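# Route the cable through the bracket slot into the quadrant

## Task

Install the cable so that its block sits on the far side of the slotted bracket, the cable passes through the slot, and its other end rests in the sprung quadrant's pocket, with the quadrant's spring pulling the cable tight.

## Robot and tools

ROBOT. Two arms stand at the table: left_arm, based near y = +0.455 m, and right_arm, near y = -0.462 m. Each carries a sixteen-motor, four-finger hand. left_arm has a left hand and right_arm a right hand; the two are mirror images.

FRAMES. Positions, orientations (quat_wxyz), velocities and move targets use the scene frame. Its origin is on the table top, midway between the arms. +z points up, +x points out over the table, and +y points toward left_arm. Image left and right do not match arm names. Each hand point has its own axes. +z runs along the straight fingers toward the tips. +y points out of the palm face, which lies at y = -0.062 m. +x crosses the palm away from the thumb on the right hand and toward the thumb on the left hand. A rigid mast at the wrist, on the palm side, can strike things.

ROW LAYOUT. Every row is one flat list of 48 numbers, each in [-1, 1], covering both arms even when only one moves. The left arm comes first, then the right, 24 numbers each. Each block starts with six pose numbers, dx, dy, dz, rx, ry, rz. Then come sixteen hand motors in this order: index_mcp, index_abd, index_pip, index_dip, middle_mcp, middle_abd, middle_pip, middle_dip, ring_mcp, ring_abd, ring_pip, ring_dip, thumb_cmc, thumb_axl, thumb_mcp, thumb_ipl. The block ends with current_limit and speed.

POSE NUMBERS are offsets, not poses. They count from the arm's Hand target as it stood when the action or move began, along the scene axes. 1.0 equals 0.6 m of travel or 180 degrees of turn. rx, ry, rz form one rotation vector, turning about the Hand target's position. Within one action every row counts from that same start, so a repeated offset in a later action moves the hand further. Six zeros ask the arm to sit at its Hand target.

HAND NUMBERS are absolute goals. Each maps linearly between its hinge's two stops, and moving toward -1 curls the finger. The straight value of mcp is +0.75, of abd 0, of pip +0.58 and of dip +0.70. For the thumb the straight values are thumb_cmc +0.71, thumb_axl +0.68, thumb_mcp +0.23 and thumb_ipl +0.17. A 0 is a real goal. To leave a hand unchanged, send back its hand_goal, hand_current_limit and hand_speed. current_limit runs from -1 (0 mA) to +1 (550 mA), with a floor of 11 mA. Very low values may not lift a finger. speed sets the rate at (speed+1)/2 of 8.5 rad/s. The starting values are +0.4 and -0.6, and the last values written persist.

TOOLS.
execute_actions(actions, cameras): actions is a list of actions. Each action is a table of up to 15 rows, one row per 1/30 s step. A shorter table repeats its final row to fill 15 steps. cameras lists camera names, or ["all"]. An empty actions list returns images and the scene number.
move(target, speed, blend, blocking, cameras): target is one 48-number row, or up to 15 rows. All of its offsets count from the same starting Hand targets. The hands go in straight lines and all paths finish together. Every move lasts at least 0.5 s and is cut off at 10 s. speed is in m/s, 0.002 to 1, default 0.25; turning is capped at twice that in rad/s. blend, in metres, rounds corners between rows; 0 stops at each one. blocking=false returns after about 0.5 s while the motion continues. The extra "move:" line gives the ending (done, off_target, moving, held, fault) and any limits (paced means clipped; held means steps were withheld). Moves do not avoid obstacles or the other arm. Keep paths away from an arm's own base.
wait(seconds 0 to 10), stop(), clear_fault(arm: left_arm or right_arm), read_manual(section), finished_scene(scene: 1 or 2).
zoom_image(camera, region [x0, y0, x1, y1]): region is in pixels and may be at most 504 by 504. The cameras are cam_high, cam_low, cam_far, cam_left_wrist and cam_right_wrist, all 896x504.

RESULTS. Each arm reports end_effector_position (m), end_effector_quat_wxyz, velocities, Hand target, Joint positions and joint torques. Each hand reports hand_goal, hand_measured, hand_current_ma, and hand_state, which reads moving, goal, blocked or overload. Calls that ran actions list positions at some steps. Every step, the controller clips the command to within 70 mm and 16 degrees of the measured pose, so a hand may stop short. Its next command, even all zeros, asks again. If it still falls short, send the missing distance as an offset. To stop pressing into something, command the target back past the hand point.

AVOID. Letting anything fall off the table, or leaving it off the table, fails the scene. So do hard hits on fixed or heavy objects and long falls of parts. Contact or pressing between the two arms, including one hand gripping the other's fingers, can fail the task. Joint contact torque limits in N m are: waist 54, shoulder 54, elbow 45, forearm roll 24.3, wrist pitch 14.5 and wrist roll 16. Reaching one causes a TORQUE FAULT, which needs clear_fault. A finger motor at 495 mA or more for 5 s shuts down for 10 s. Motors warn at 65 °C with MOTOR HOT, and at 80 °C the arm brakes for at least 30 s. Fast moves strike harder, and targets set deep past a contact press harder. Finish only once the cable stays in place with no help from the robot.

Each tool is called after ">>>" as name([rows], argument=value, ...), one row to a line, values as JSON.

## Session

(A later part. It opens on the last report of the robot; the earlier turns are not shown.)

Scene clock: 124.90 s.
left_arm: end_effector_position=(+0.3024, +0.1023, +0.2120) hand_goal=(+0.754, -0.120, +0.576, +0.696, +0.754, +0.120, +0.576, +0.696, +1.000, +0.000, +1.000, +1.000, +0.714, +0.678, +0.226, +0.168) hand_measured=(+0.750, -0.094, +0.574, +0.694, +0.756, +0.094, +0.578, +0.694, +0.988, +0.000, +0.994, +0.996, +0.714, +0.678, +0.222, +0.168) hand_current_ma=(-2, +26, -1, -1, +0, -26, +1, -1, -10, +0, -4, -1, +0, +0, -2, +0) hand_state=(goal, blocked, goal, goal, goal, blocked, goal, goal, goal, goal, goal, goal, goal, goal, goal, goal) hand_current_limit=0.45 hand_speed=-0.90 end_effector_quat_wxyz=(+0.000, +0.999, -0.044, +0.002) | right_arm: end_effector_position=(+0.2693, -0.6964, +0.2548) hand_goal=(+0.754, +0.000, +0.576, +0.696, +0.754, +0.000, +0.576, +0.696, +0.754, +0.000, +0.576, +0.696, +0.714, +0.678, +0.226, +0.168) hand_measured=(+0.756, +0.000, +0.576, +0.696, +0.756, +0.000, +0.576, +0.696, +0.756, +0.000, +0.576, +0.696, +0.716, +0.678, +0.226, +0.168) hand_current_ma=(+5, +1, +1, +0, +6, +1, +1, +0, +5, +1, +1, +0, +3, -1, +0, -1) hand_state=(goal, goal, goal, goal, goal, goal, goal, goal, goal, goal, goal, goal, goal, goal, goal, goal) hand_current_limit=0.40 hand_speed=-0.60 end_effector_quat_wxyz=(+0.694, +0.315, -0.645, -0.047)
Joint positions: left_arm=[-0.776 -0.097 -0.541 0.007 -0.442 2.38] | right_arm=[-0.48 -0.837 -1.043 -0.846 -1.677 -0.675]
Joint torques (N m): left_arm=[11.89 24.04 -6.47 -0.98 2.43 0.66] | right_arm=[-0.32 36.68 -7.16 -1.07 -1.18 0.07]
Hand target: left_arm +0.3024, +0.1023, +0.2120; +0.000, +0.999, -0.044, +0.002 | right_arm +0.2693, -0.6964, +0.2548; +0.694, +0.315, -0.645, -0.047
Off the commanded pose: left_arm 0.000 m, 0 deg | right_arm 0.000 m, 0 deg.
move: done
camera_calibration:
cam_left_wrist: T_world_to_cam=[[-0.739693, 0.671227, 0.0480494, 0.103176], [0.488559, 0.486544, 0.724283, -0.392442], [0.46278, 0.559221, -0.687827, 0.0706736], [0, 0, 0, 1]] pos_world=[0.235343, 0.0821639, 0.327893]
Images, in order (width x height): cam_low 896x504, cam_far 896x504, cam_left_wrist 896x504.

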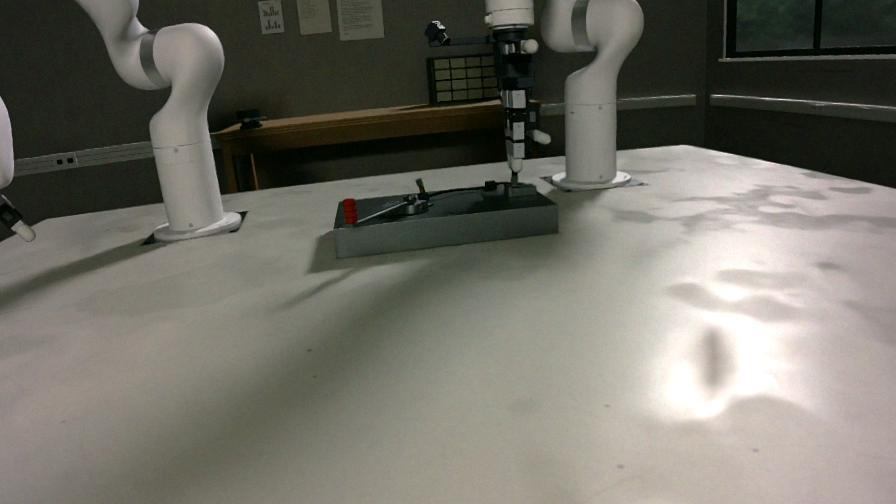

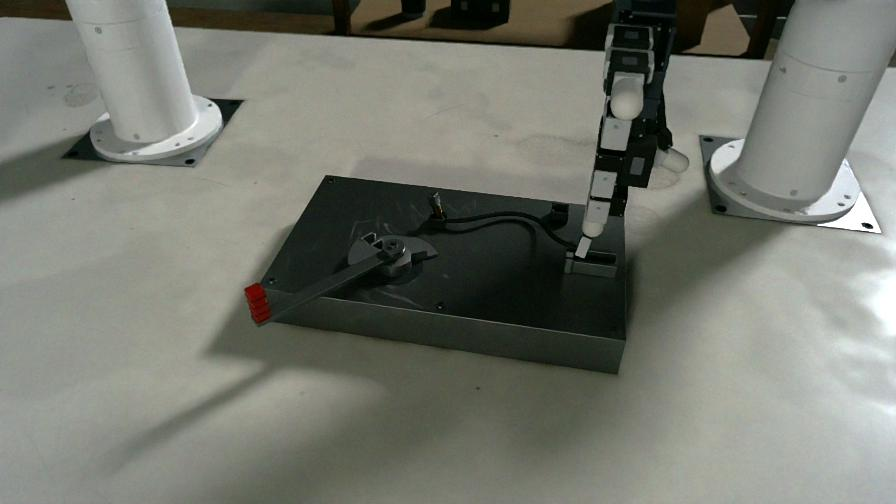

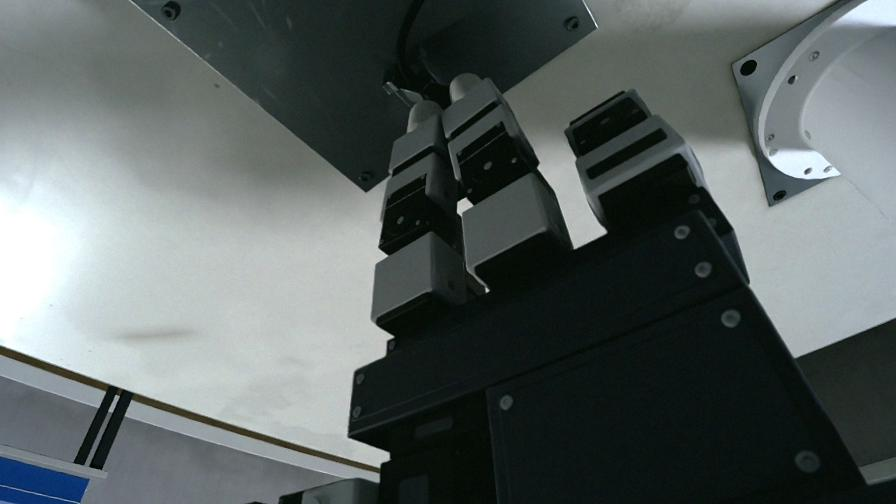

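>>> move([
  [0,0,0,0,0,0,0.754,-0.36,0.576,0.696,0.754,0.36,0.576,0.696,1,0,1,1,0.714,0.678,0.226,0.168,0.45,-0.9,0,0,0,0,0,0,0.754,0,0.576,0.696,0.754,0,0.576,0.696,0.754,0,0.576,0.696,0.714,0.678,0.226,0.168,0.4,-0.6],
  [0.0167,0,0.0167,0,0,0,0.754,-0.36,0.576,0.696,0.754,0.36,0.576,0.696,1,0,1,1,0.714,0.678,0.226,0.168,0.45,-0.9,0,0,0,0,0,0,0.754,0,0.576,0.696,0.754,0,0.576,0.696,0.754,0,0.576,0.696,0.714,0.678,0.226,0.168,0.4,-0.6],
], speed=0.03, cameras=["cam_low","cam_left_wrist","cam_far"])

>>> zoom_image(camera="cam_left_wrist", region=[390, 10, 510, 130])

>>> zoom_image(camera="cam_far", region=[550, 200, 630, 280])

>>> zoom_image(camera="cam_low", region=[490, 140, 560, 210])

Scene clock: 127.60 s.
left_arm: end_effector_position=(+0.3124, +0.1023, +0.2220) hand_goal=(+0.754, -0.360, +0.576, +0.696, +0.754, +0.360, +0.576, +0.696, +1.000, +0.000, +1.000, +1.000, +0.714, +0.678, +0.226, +0.168) hand_measured=(+0.750, -0.102, +0.574, +0.694, +0.756, +0.102, +0.578, +0.694, +0.988, +0.000, +0.994, +0.996, +0.714, +0.678, +0.222, +0.168) hand_current_ma=(-2, +399, -1, -1, +0, -399, +1, -1, -10, +0, -4, -1, +0, +0, -2, +0) hand_state=(goal, blocked, goal, goal, goal, blocked, goal, goal, goal, goal, goal, goal, goal, goal, goal, goal) hand_current_limit=0.45 hand_speed=-0.90 end_effector_quat_wxyz=(+0.000, +0.999, -0.044, +0.002) | right_arm: end_effector_position=(+0.2693, -0.6964, +0.2548) hand_goal=(+0.754, +0.000, +0.576, +0.696, +0.754, +0.000, +0.576, +0.696, +0.754, +0.000, +0.576, +0.696, +0.714, +0.678, +0.226, +0.168) hand_measured=(+0.756, +0.000, +0.576, +0.696, +0.756, +0.000, +0.576, +0.696, +0.756, +0.000, +0.576, +0.696, +0.716, +0.678, +0.226, +0.168) hand_current_ma=(+5, +1, +1, +0, +6, +1, +1, +0, +5, +1, +1, +0, +3, -1, +0, -1) hand_state=(goal, goal, goal, goal, goal, goal, goal, goal, goal, goal, goal, goal, goal, goal, goal, goal) hand_current_limit=0.40 hand_speed=-0.60 end_effector_quat_wxyz=(+0.694, +0.315, -0.645, -0.047)
Joint positions: left_arm=[-0.756 -0.09 -0.564 0.007 -0.472 2.401] | right_arm=[-0.48 -0.837 -1.043 -0.846 -1.677 -0.675]
Joint torques (N m): left_arm=[12.6 23.22 -16.84 -3.71 -2.3 0.73] | right_arm=[0.2 35.81 -6.56 -1.12 -1.24 0.1]
Hand target: left_arm +0.3124, +0.1023, +0.2220; +0.000, +0.999, -0.044, +0.002 | right_arm +0.2693, -0.6964, +0.2548; +0.694, +0.315, -0.645, -0.047
Off the commanded pose: left_arm 0.000 m, 0 deg | right_arm 0.000 m, 0 deg.
move: done
camera_calibration:
cam_left_wrist: T_world_to_cam=[[-0.739695, 0.671225, 0.048052, 0.110018], [0.488524, 0.486504, 0.724333, -0.404527], [0.462812, 0.55926, -0.687774, 0.0729413], [0, 0, 0, 1]] pos_world=[0.245243, 0.0821641, 0.337893]
Images, in order (width x height): cam_low 896x504, cam_far 896x504, cam_left_wrist 896x504.

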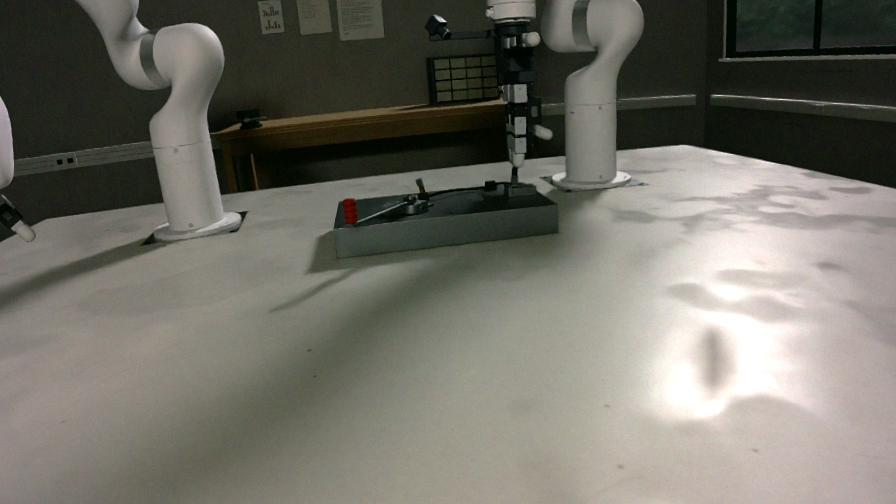

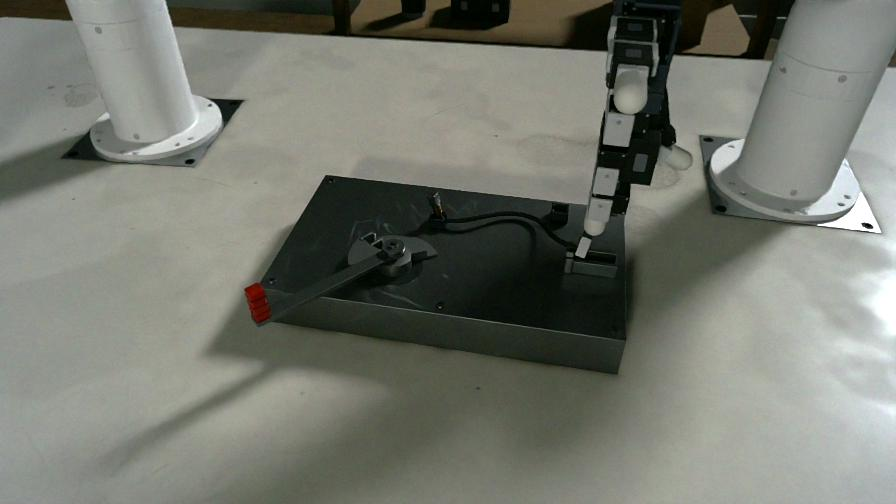

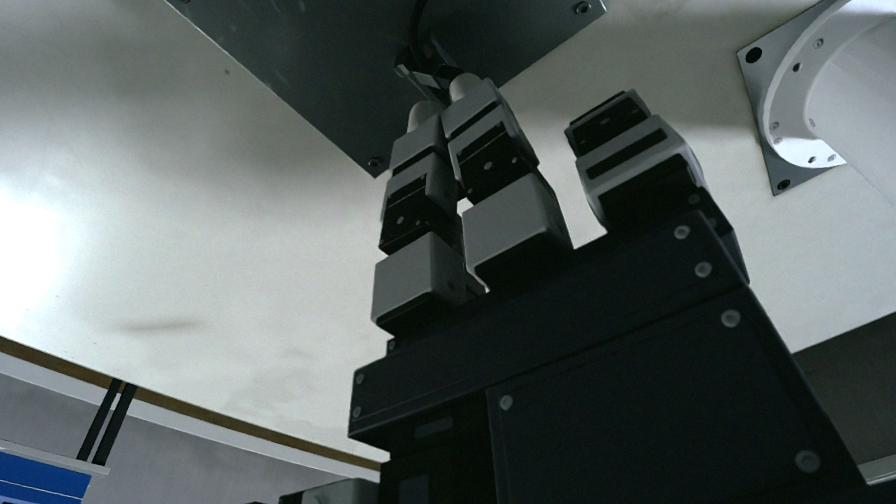

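Scaled by 4.200 from the camera's 896x504 image, which has a finer 1280x720 frame.

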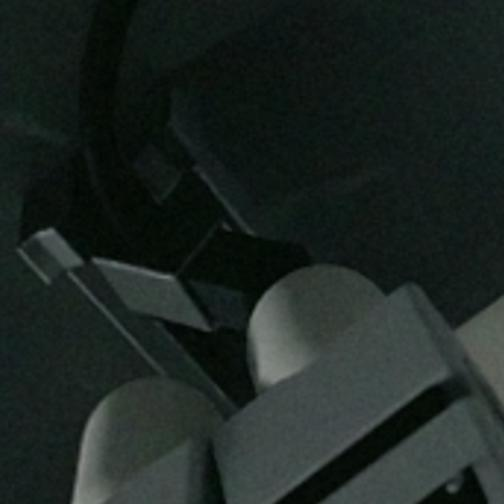

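Scaled by 6.300 from the camera's 896x504 image, which has a finer 1280x720 frame.

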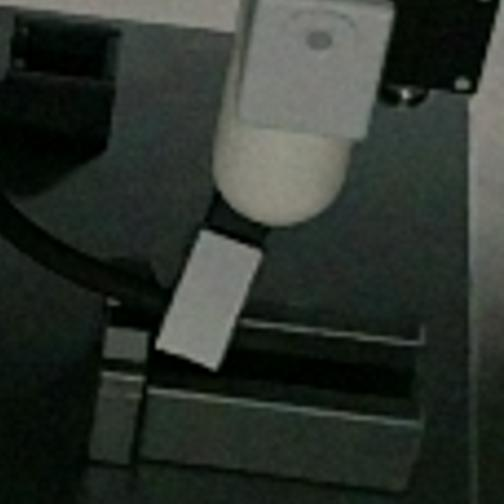

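Scaled by 7.200 from the camera's 896x504 image, which has a finer 1280x720 frame.

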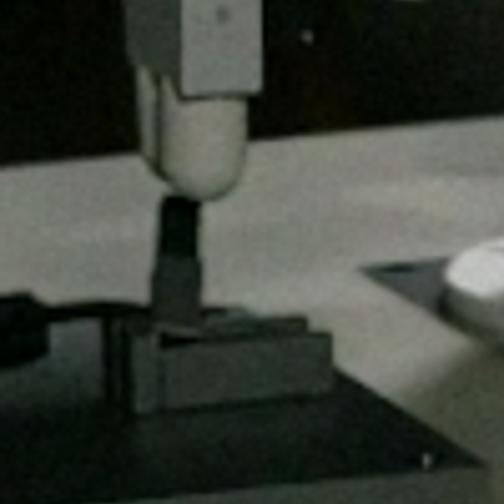

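>>> move([
  [0,0,0,0,0,0,0.754,0.1,0.576,0.696,0.754,-0.1,0.576,0.696,1,0,1,1,0.714,0.678,0.226,0.168,0.45,-0.6,0,0,0,0,0,0,0.754,0,0.576,0.696,0.754,0,0.576,0.696,0.754,0,0.576,0.696,0.714,0.678,0.226,0.168,0.4,-0.6],
  [-0.0167,0,0,0,0,0,0.754,0.1,0.576,0.696,0.754,-0.1,0.576,0.696,1,0,1,1,0.714,0.678,0.226,0.168,0.45,-0.6,0,0,0,0,0,0,0.754,0,0.576,0.696,0.754,0,0.576,0.696,0.754,0,0.576,0.696,0.714,0.678,0.226,0.168,0.4,-0.6],
  [-0.0167,0,-0.0367,0,0,0,0.754,0.1,0.576,0.696,0.754,-0.1,0.576,0.696,1,0,1,1,0.714,0.678,0.226,0.168,0.45,-0.6,0,0,0,0,0,0,0.754,0,0.576,0.696,0.754,0,0.576,0.696,0.754,0,0.576,0.696,0.714,0.678,0.226,0.168,0.4,-0.6],
], speed=0.05, cameras=["cam_low","cam_left_wrist","cam_far"])

>>> zoom_image(camera="cam_left_wrist", region=[390, 10, 510, 130])

>>> zoom_image(camera="cam_far", region=[550, 200, 630, 280])

>>> zoom_image(camera="cam_low", region=[490, 140, 560, 210])

Scene clock: 132.03 s.
left_arm: end_effector_position=(+0.3024, +0.1023, +0.2001) hand_goal=(+0.754, +0.100, +0.576, +0.696, +0.754, -0.100, +0.576, +0.696, +1.000, +0.000, +1.000, +1.000, +0.714, +0.678, +0.226, +0.168) hand_measured=(+0.750, +0.096, +0.574, +0.694, +0.756, -0.096, +0.578, +0.694, +0.988, +0.000, +0.994, +0.996, +0.714, +0.678, +0.222, +0.168) hand_current_ma=(-2, -2, -1, -1, +0, +2, +1, -1, -10, +0, -4, -1, +0, +0, -2, +0) hand_state=(goal, goal, goal, goal, goal, goal, goal, goal, goal, goal, goal, goal, goal, goal, goal, goal) hand_current_limit=0.45 hand_speed=-0.60 end_effector_quat_wxyz=(+0.000, +0.999, -0.044, +0.002) | right_arm: end_effector_position=(+0.2693, -0.6964, +0.2548) hand_goal=(+0.754, +0.000, +0.576, +0.696, +0.754, +0.000, +0.576, +0.696, +0.754, +0.000, +0.576, +0.696, +0.714, +0.678, +0.226, +0.168) hand_measured=(+0.756, +0.000, +0.576, +0.696, +0.756, +0.000, +0.576, +0.696, +0.756, +0.000, +0.576, +0.696, +0.716, +0.678, +0.226, +0.168) hand_current_ma=(+5, +1, +1, +0, +6, +1, +1, +0, +5, +1, +1, +0, +3, -1, +0, -1) hand_state=(goal, goal, goal, goal, goal, goal, goal, goal, goal, goal, goal, goal, goal, goal, goal, goal) hand_current_limit=0.40 hand_speed=-0.60 end_effector_quat_wxyz=(+0.694, +0.315, -0.645, -0.047)
Joint positions: left_arm=[-0.776 -0.126 -0.536 0.008 -0.408 2.38] | right_arm=[-0.48 -0.837 -1.043 -0.846 -1.677 -0.675]
Joint torques (N m): left_arm=[-12.89 1.59 -6.38 3.04 2.52 -0.97] | right_arm=[-0.34 35.43 -6.8 -0.97 -1.13 -0.09]
Hand target: left_arm +0.3024, +0.1023, +0.2000; +0.000, +0.999, -0.044, +0.002 | right_arm +0.2693, -0.6964, +0.2548; +0.694, +0.315, -0.645, -0.047
Off the commanded pose: left_arm 0.000 m, 0 deg | right_arm 0.000 m, 0 deg.
move: done
camera_calibration:
cam_left_wrist: T_world_to_cam=[[-0.739761, 0.671159, 0.0479469, 0.103807], [0.488455, 0.48664, 0.724289, -0.383736], [0.46278, 0.559221, -0.687828, 0.0624201], [0, 0, 0, 1]] pos_world=[0.235343, 0.0821638, 0.315893]
Images, in order (width x height): cam_low 896x504, cam_far 896x504, cam_left_wrist 896x504.

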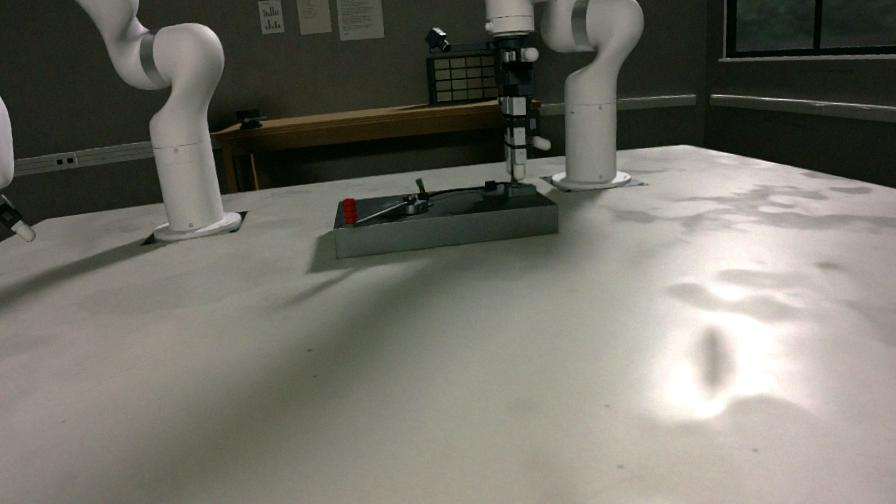

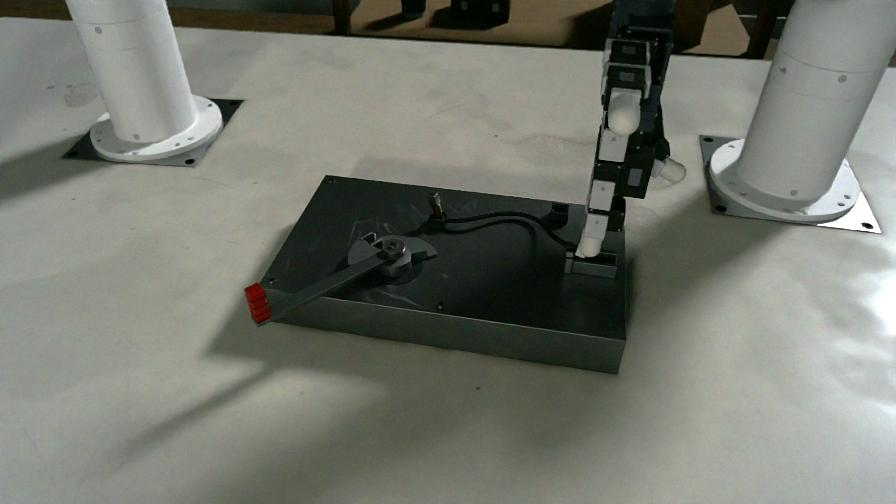

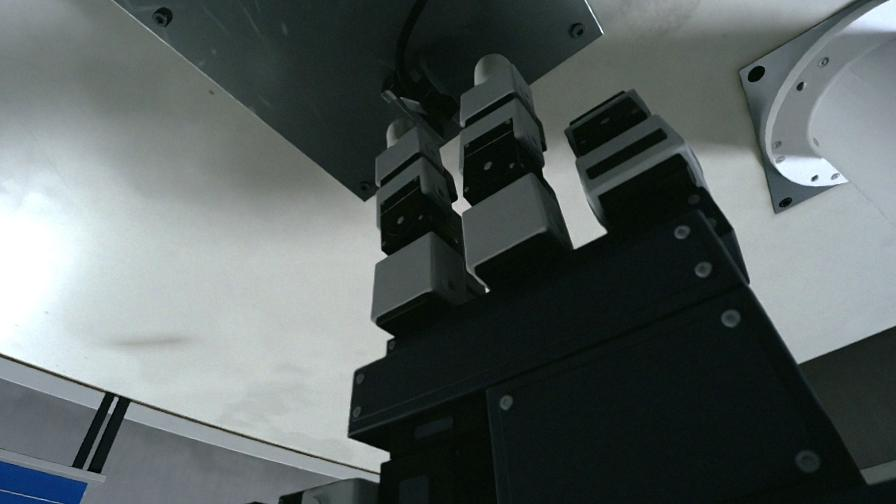

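Scaled by 4.200 from the camera's 896x504 image, which has a finer 1280x720 frame.

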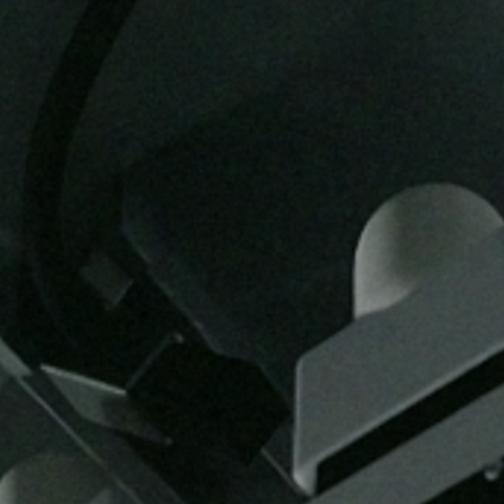

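Scaled by 6.300 from the camera's 896x504 image, which has a finer 1280x720 frame.

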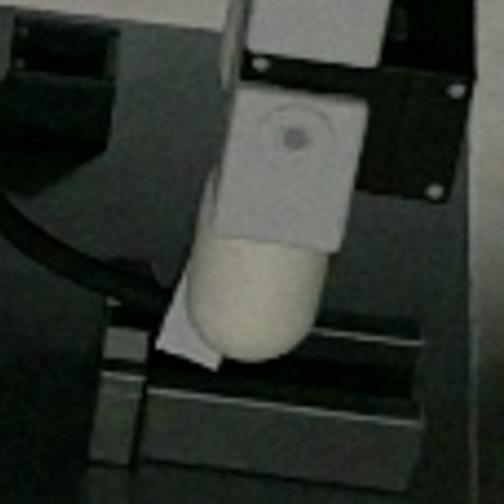

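Scaled by 7.200 from the camera's 896x504 image, which has a finer 1280x720 frame.

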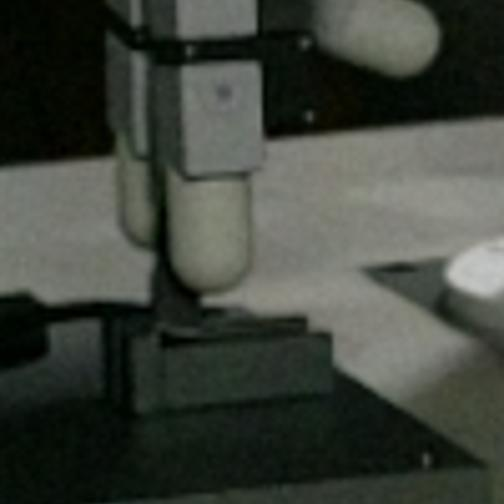

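>>> move(target=[0,0,0,0,0,0,0.754,-0.16,0.576,0.696,0.754,0.16,0.576,0.696,1,0,1,1,0.714,0.678,0.226,0.168,0.45,-0.92,0,0,0,0,0,0,0.754,0,0.576,0.696,0.754,0,0.576,0.696,0.754,0,0.576,0.696,0.714,0.678,0.226,0.168,0.4,-0.6], speed=0.05, cameras=["cam_low","cam_left_wrist","cam_far"])

>>> zoom_image(camera="cam_left_wrist", region=[390, 10, 510, 130])

>>> zoom_image(camera="cam_far", region=[550, 200, 630, 280])

>>> zoom_image(camera="cam_low", region=[490, 140, 560, 210])

Scene clock: 133.67 s.
left_arm: end_effector_position=(+0.3024, +0.1023, +0.2000) hand_goal=(+0.754, -0.160, +0.576, +0.696, +0.754, +0.160, +0.576, +0.696, +1.000, +0.000, +1.000, +1.000, +0.714, +0.678, +0.226, +0.168) hand_measured=(+0.750, -0.030, +0.574, +0.694, +0.756, +0.040, +0.578, +0.694, +0.988, +0.000, +0.994, +0.996, +0.714, +0.678, +0.222, +0.168) hand_current_ma=(-2, +319, -1, -1, +0, -282, +1, -1, -10, +0, -4, -1, +0, +0, -2, +0) hand_state=(goal, moving, goal, goal, goal, moving, goal, goal, goal, goal, goal, goal, goal, goal, goal, goal) hand_current_limit=0.45 hand_speed=-0.92 end_effector_quat_wxyz=(+0.000, +0.999, -0.044, +0.002) | right_arm: end_effector_position=(+0.2693, -0.6964, +0.2548) hand_goal=(+0.754, +0.000, +0.576, +0.696, +0.754, +0.000, +0.576, +0.696, +0.754, +0.000, +0.576, +0.696, +0.714, +0.678, +0.226, +0.168) hand_measured=(+0.756, +0.000, +0.576, +0.696, +0.756, +0.000, +0.576, +0.696, +0.756, +0.000, +0.576, +0.696, +0.716, +0.678, +0.226, +0.168) hand_current_ma=(+5, +1, +1, +0, +6, +1, +1, +0, +5, +1, +1, +0, +3, -1, +0, -1) hand_state=(goal, goal, goal, goal, goal, goal, goal, goal, goal, goal, goal, goal, goal, goal, goal, goal) hand_current_limit=0.40 hand_speed=-0.60 end_effector_quat_wxyz=(+0.694, +0.315, -0.645, -0.047)
Joint positions: left_arm=[-0.776 -0.126 -0.536 0.008 -0.408 2.38] | right_arm=[-0.48 -0.837 -1.043 -0.846 -1.677 -0.675]
Joint torques (N m): left_arm=[-12.49 2.49 -6.25 3.08 2.31 -1.01] | right_arm=[-0.21 35.57 -7.05 -1.19 -1.3 -0.07]
Hand target: left_arm +0.3024, +0.1023, +0.2000; +0.000, +0.999, -0.044, +0.002 | right_arm +0.2693, -0.6964, +0.2548; +0.694, +0.315, -0.645, -0.047
Off the commanded pose: left_arm 0.000 m, 0 deg | right_arm 0.000 m, 0 deg.
move: done
camera_calibration:
cam_left_wrist: T_world_to_cam=[[-0.739761, 0.671159, 0.0479469, 0.103807], [0.488455, 0.48664, 0.724289, -0.383736], [0.46278, 0.559221, -0.687828, 0.0624201], [0, 0, 0, 1]] pos_world=[0.235343, 0.0821638, 0.315893]
Images, in order (width x height): cam_low 896x504, cam_far 896x504, cam_left_wrist 896x504.

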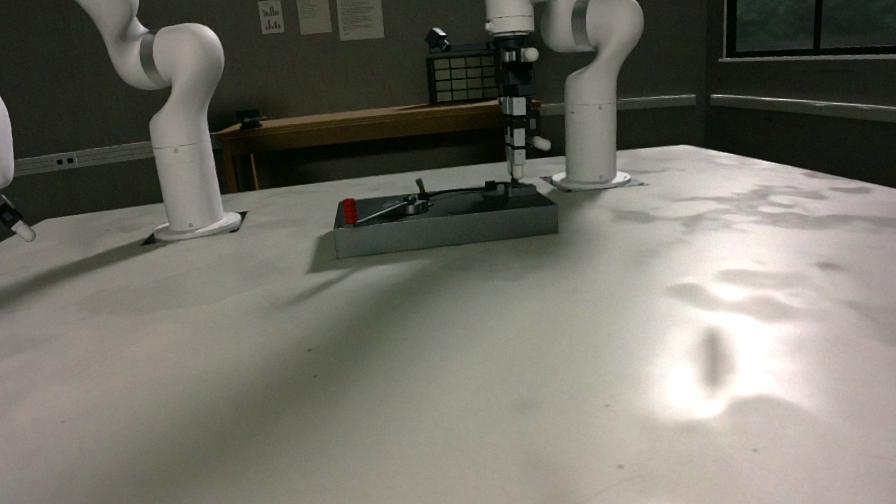

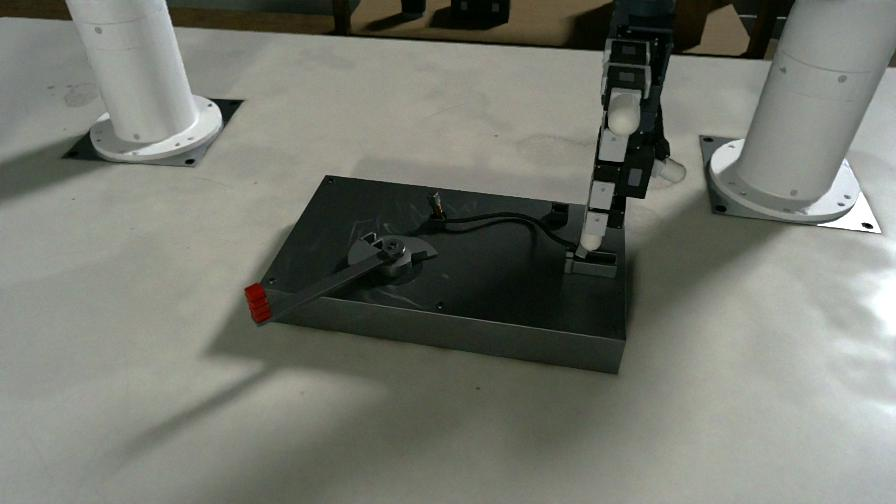

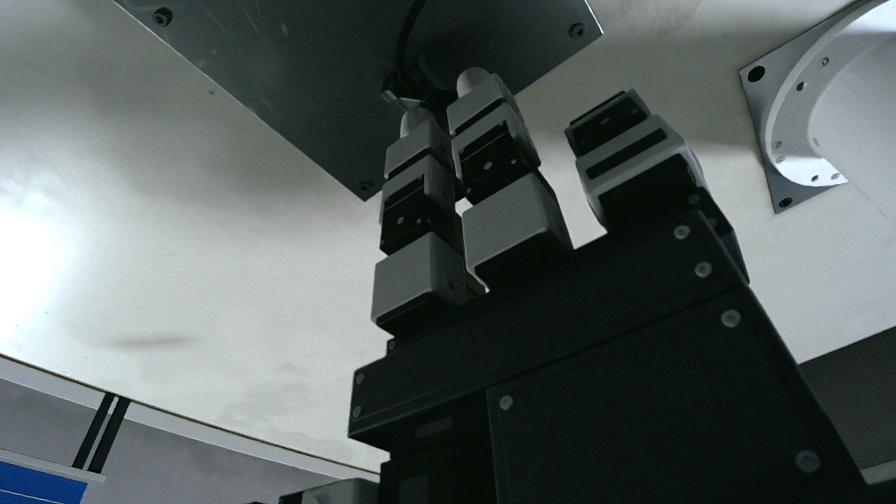

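Scaled by 4.200 from the camera's 896x504 image, which has a finer 1280x720 frame.

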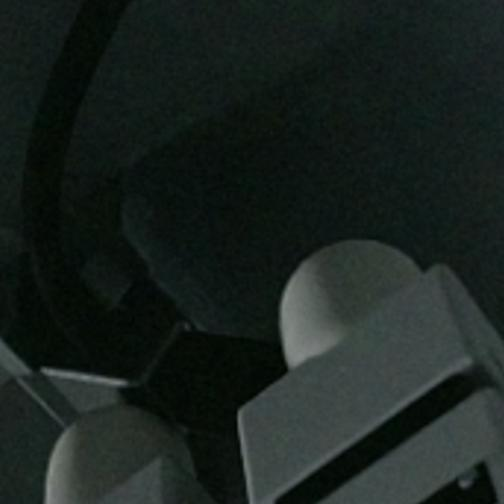

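Scaled by 6.300 from the camera's 896x504 image, which has a finer 1280x720 frame.

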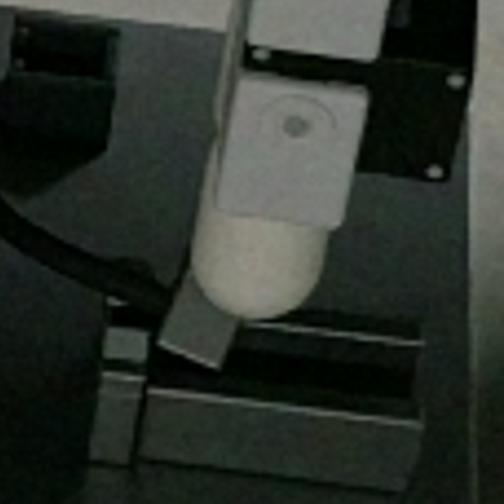

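Scaled by 7.200 from the camera's 896x504 image, which has a finer 1280x720 frame.

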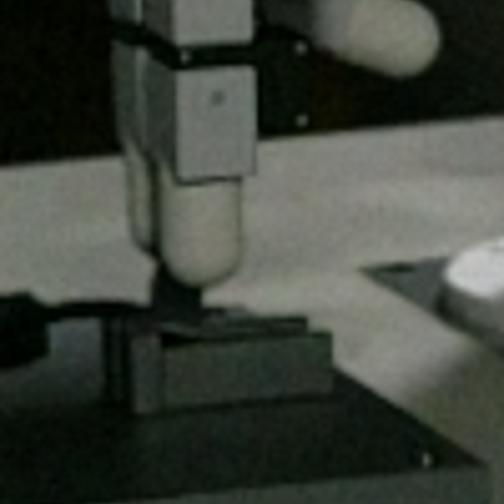

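>>> wait(seconds=1, cameras=["cam_low","cam_left_wrist","cam_far"])

>>> zoom_image(camera="cam_left_wrist", region=[390, 10, 510, 130])

>>> zoom_image(camera="cam_far", region=[550, 200, 630, 280])

>>> zoom_image(camera="cam_low", region=[490, 140, 560, 210])

Scene clock: 135.37 s.
left_arm: end_effector_position=(+0.3024, +0.1023, +0.2000) hand_goal=(+0.754, -0.160, +0.576, +0.696, +0.754, +0.160, +0.576, +0.696, +1.000, +0.000, +1.000, +1.000, +0.714, +0.678, +0.226, +0.168) hand_measured=(+0.750, -0.030, +0.574, +0.694, +0.756, +0.040, +0.578, +0.694, +0.988, +0.000, +0.994, +0.996, +0.714, +0.678, +0.222, +0.168) hand_current_ma=(-2, +309, -1, -1, +0, -273, +1, -1, -10, +0, -4, -1, +0, +0, -2, +0) hand_state=(goal, blocked, goal, goal, goal, blocked, goal, goal, goal, goal, goal, goal, goal, goal, goal, goal) hand_current_limit=0.45 hand_speed=-0.92 end_effector_quat_wxyz=(+0.000, +0.999, -0.044, +0.002) | right_arm: end_effector_position=(+0.2693, -0.6964, +0.2548) hand_goal=(+0.754, +0.000, +0.576, +0.696, +0.754, +0.000, +0.576, +0.696, +0.754, +0.000, +0.576, +0.696, +0.714, +0.678, +0.226, +0.168) hand_measured=(+0.756, +0.000, +0.576, +0.696, +0.756, +0.000, +0.576, +0.696, +0.756, +0.000, +0.576, +0.696, +0.716, +0.678, +0.226, +0.168) hand_current_ma=(+5, +1, +1, +0, +6, +1, +1, +0, +5, +1, +1, +0, +3, -1, +0, -1) hand_state=(goal, goal, goal, goal, goal, goal, goal, goal, goal, goal, goal, goal, goal, goal, goal, goal) hand_current_limit=0.40 hand_speed=-0.60 end_effector_quat_wxyz=(+0.694, +0.315, -0.645, -0.047)
Joint positions: left_arm=[-0.776 -0.126 -0.536 0.008 -0.408 2.38] | right_arm=[-0.48 -0.837 -1.043 -0.846 -1.677 -0.675]
Joint torques (N m): left_arm=[-12.59 1.95 -6.79 2.79 1.66 -0.98] | right_arm=[-0.27 35.31 -6.54 -0.58 -1.21 0.08]
Hand target: left_arm +0.3024, +0.1023, +0.2000; +0.000, +0.999, -0.044, +0.002 | right_arm +0.2693, -0.6964, +0.2548; +0.694, +0.315, -0.645, -0.047
Off the commanded pose: left_arm 0.000 m, 0 deg | right_arm 0.000 m, 0 deg.
wait: 1.00 s; at rest from the start
camera_calibration:
cam_left_wrist: T_world_to_cam=[[-0.739761, 0.671159, 0.0479469, 0.103807], [0.488455, 0.48664, 0.724289, -0.383736], [0.46278, 0.559221, -0.687828, 0.0624201], [0, 0, 0, 1]] pos_world=[0.235343, 0.0821638, 0.315893]
Images, in order (width x height): cam_low 896x504, cam_far 896x504, cam_left_wrist 896x504.

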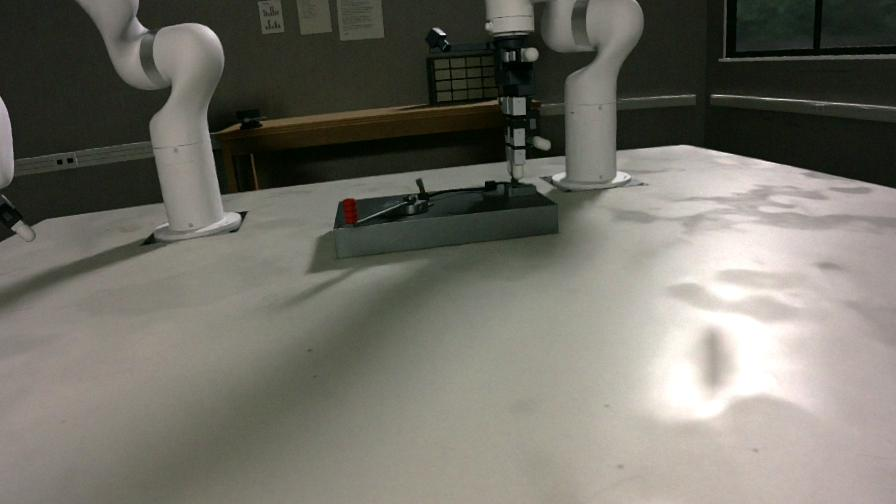

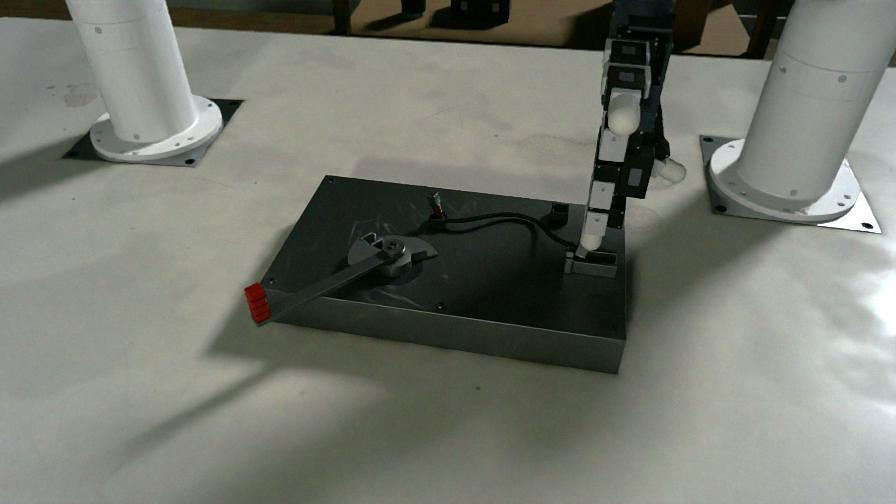

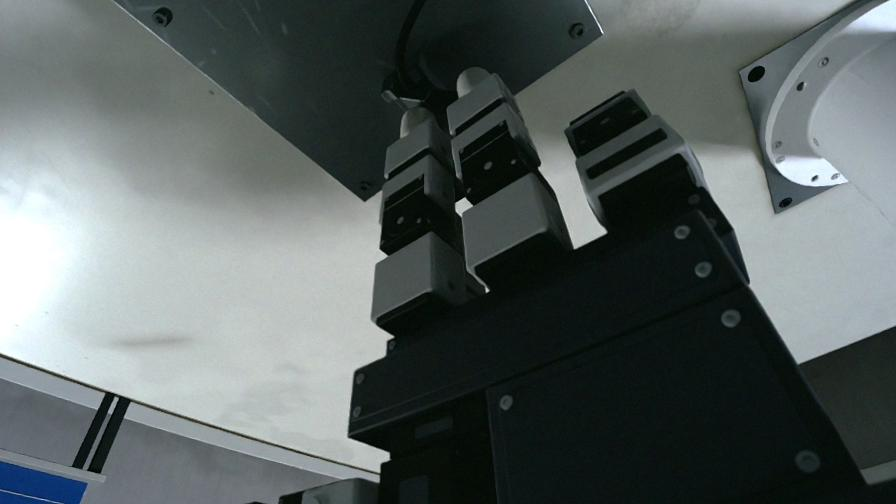

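Scaled by 4.200 from the camera's 896x504 image, which has a finer 1280x720 frame.

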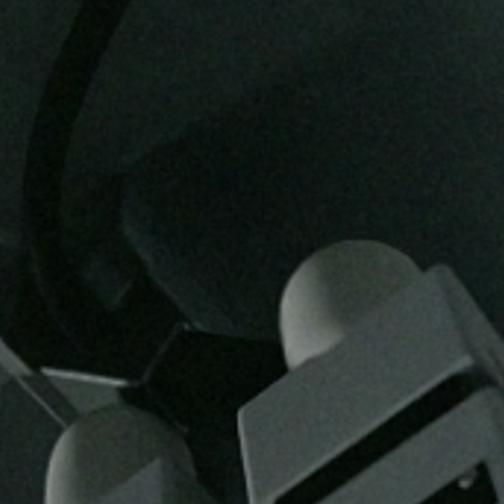

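Scaled by 6.300 from the camera's 896x504 image, which has a finer 1280x720 frame.

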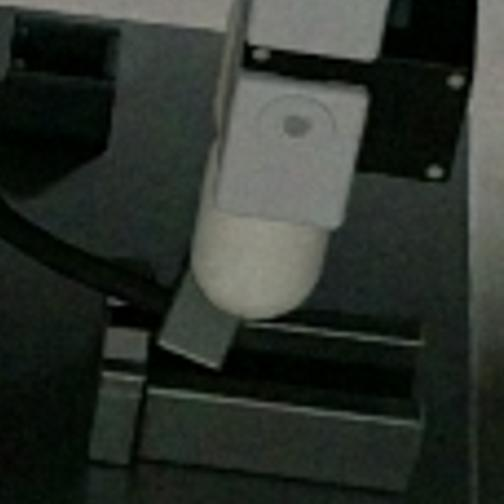

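Scaled by 7.200 from the camera's 896x504 image, which has a finer 1280x720 frame.

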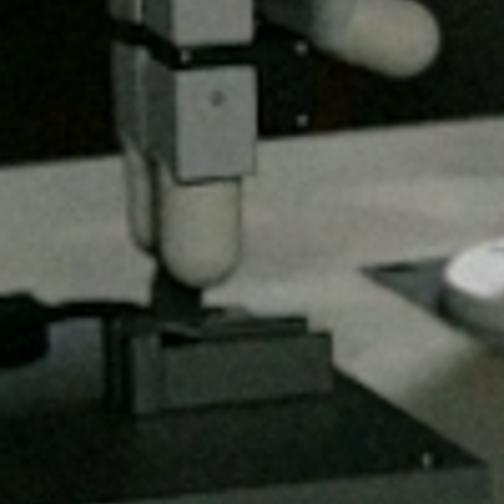

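>>> move([
  [0,0,0.0167,0,0,0,0.754,-0.3,0.576,0.696,0.754,0.3,0.576,0.696,1,0,1,1,0.714,0.678,0.226,0.168,0.45,-0.8,0,0,0,0,0,0,0.754,0,0.576,0.696,0.754,0,0.576,0.696,0.754,0,0.576,0.696,0.714,0.678,0.226,0.168,0.4,-0.6],
], speed=0.03, cameras=["cam_low","cam_left_wrist","cam_far"])

>>> zoom_image(camera="cam_left_wrist", region=[390, 10, 510, 130])

>>> zoom_image(camera="cam_far", region=[550, 200, 630, 280])

>>> zoom_image(camera="cam_low", region=[490, 140, 560, 210])

Scene clock: 137.33 s.
left_arm: end_effector_position=(+0.3024, +0.1023, +0.2100) hand_goal=(+0.754, -0.300, +0.576, +0.696, +0.754, +0.300, +0.576, +0.696, +1.000, +0.000, +1.000, +1.000, +0.714, +0.678, +0.226, +0.168) hand_measured=(+0.750, -0.044, +0.574, +0.694, +0.754, +0.110, +0.578, +0.694, +0.988, +0.000, +0.994, +0.996, +0.714, +0.678, +0.222, +0.168) hand_current_ma=(-2, +399, -1, -1, +0, -399, +1, -1, -10, +0, -4, -1, +0, +0, -2, +0) hand_state=(goal, blocked, goal, goal, goal, blocked, goal, goal, goal, goal, goal, goal, goal, goal, goal, goal) hand_current_limit=0.45 hand_speed=-0.80 end_effector_quat_wxyz=(+0.000, +0.999, -0.044, +0.002) | right_arm: end_effector_position=(+0.2693, -0.6964, +0.2548) hand_goal=(+0.754, +0.000, +0.576, +0.696, +0.754, +0.000, +0.576, +0.696, +0.754, +0.000, +0.576, +0.696, +0.714, +0.678, +0.226, +0.168) hand_measured=(+0.756, +0.000, +0.576, +0.696, +0.756, +0.000, +0.576, +0.696, +0.756, +0.000, +0.576, +0.696, +0.716, +0.678, +0.226, +0.168) hand_current_ma=(+5, +1, +1, +0, +6, +1, +1, +0, +5, +1, +1, +0, +3, -1, +0, -1) hand_state=(goal, goal, goal, goal, goal, goal, goal, goal, goal, goal, goal, goal, goal, goal, goal, goal) hand_current_limit=0.40 hand_speed=-0.60 end_effector_quat_wxyz=(+0.694, +0.315, -0.645, -0.047)
Joint positions: left_arm=[-0.776 -0.102 -0.54 0.007 -0.437 2.38] | right_arm=[-0.48 -0.837 -1.043 -0.846 -1.677 -0.675]
Joint torques (N m): left_arm=[-11.84 22.49 -17.33 -3.43 -2.45 0.65] | right_arm=[-0.45 34.43 -6.61 -0.9 -1.22 -0.05]
Hand target: left_arm +0.3024, +0.1023, +0.2100; +0.000, +0.999, -0.044, +0.002 | right_arm +0.2693, -0.6964, +0.2548; +0.694, +0.315, -0.645, -0.047
Off the commanded pose: left_arm 0.000 m, 0 deg | right_arm 0.000 m, 0 deg.
move: done
camera_calibration:
cam_left_wrist: T_world_to_cam=[[-0.739695, 0.671225, 0.048052, 0.103272], [0.488524, 0.486504, 0.724333, -0.390999], [0.462812, 0.55926, -0.687774, 0.0692699], [0, 0, 0, 1]] pos_world=[0.235343, 0.0821641, 0.325893]
Images, in order (width x height): cam_low 896x504, cam_far 896x504, cam_left_wrist 896x504.

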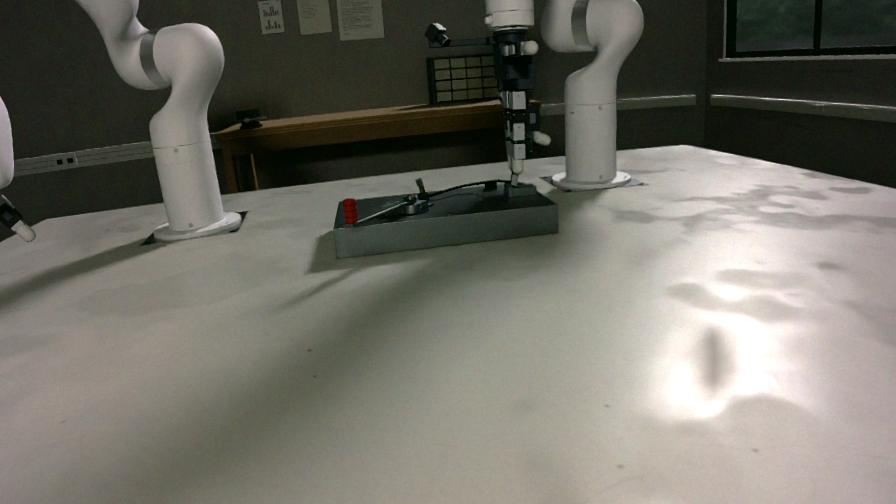

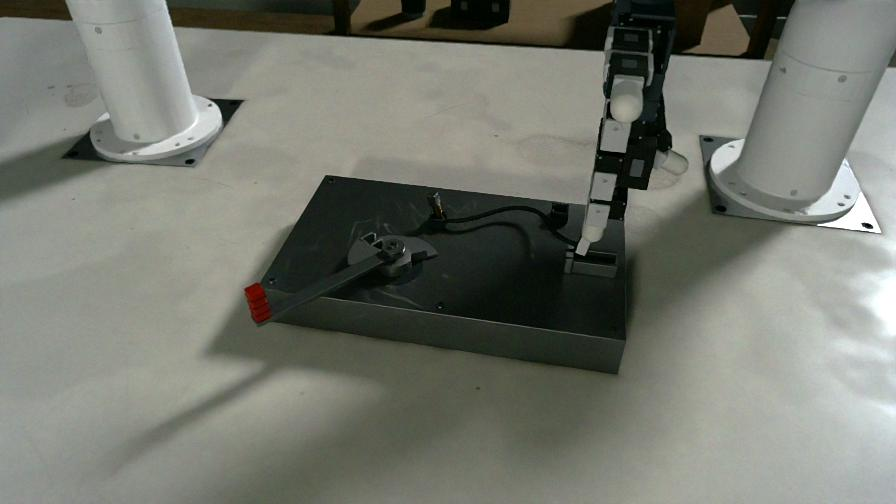

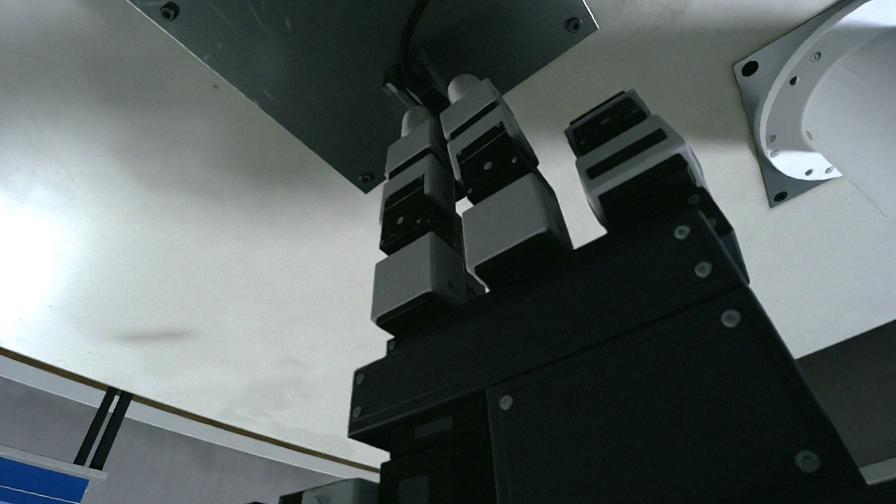

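Scaled by 4.200 from the camera's 896x504 image, which has a finer 1280x720 frame.

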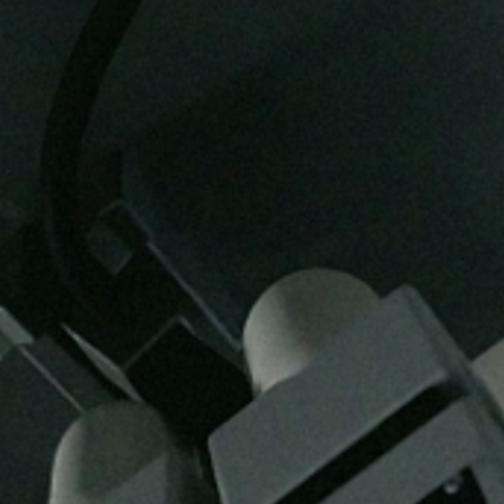

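Scaled by 6.300 from the camera's 896x504 image, which has a finer 1280x720 frame.

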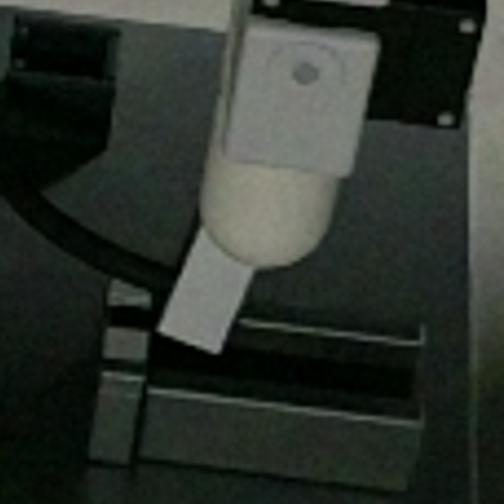

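Scaled by 7.200 from the camera's 896x504 image, which has a finer 1280x720 frame.

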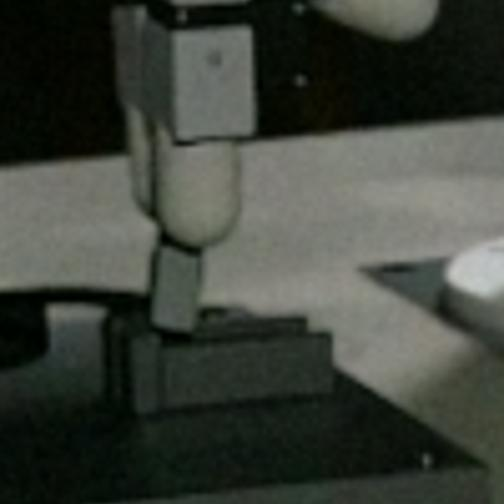

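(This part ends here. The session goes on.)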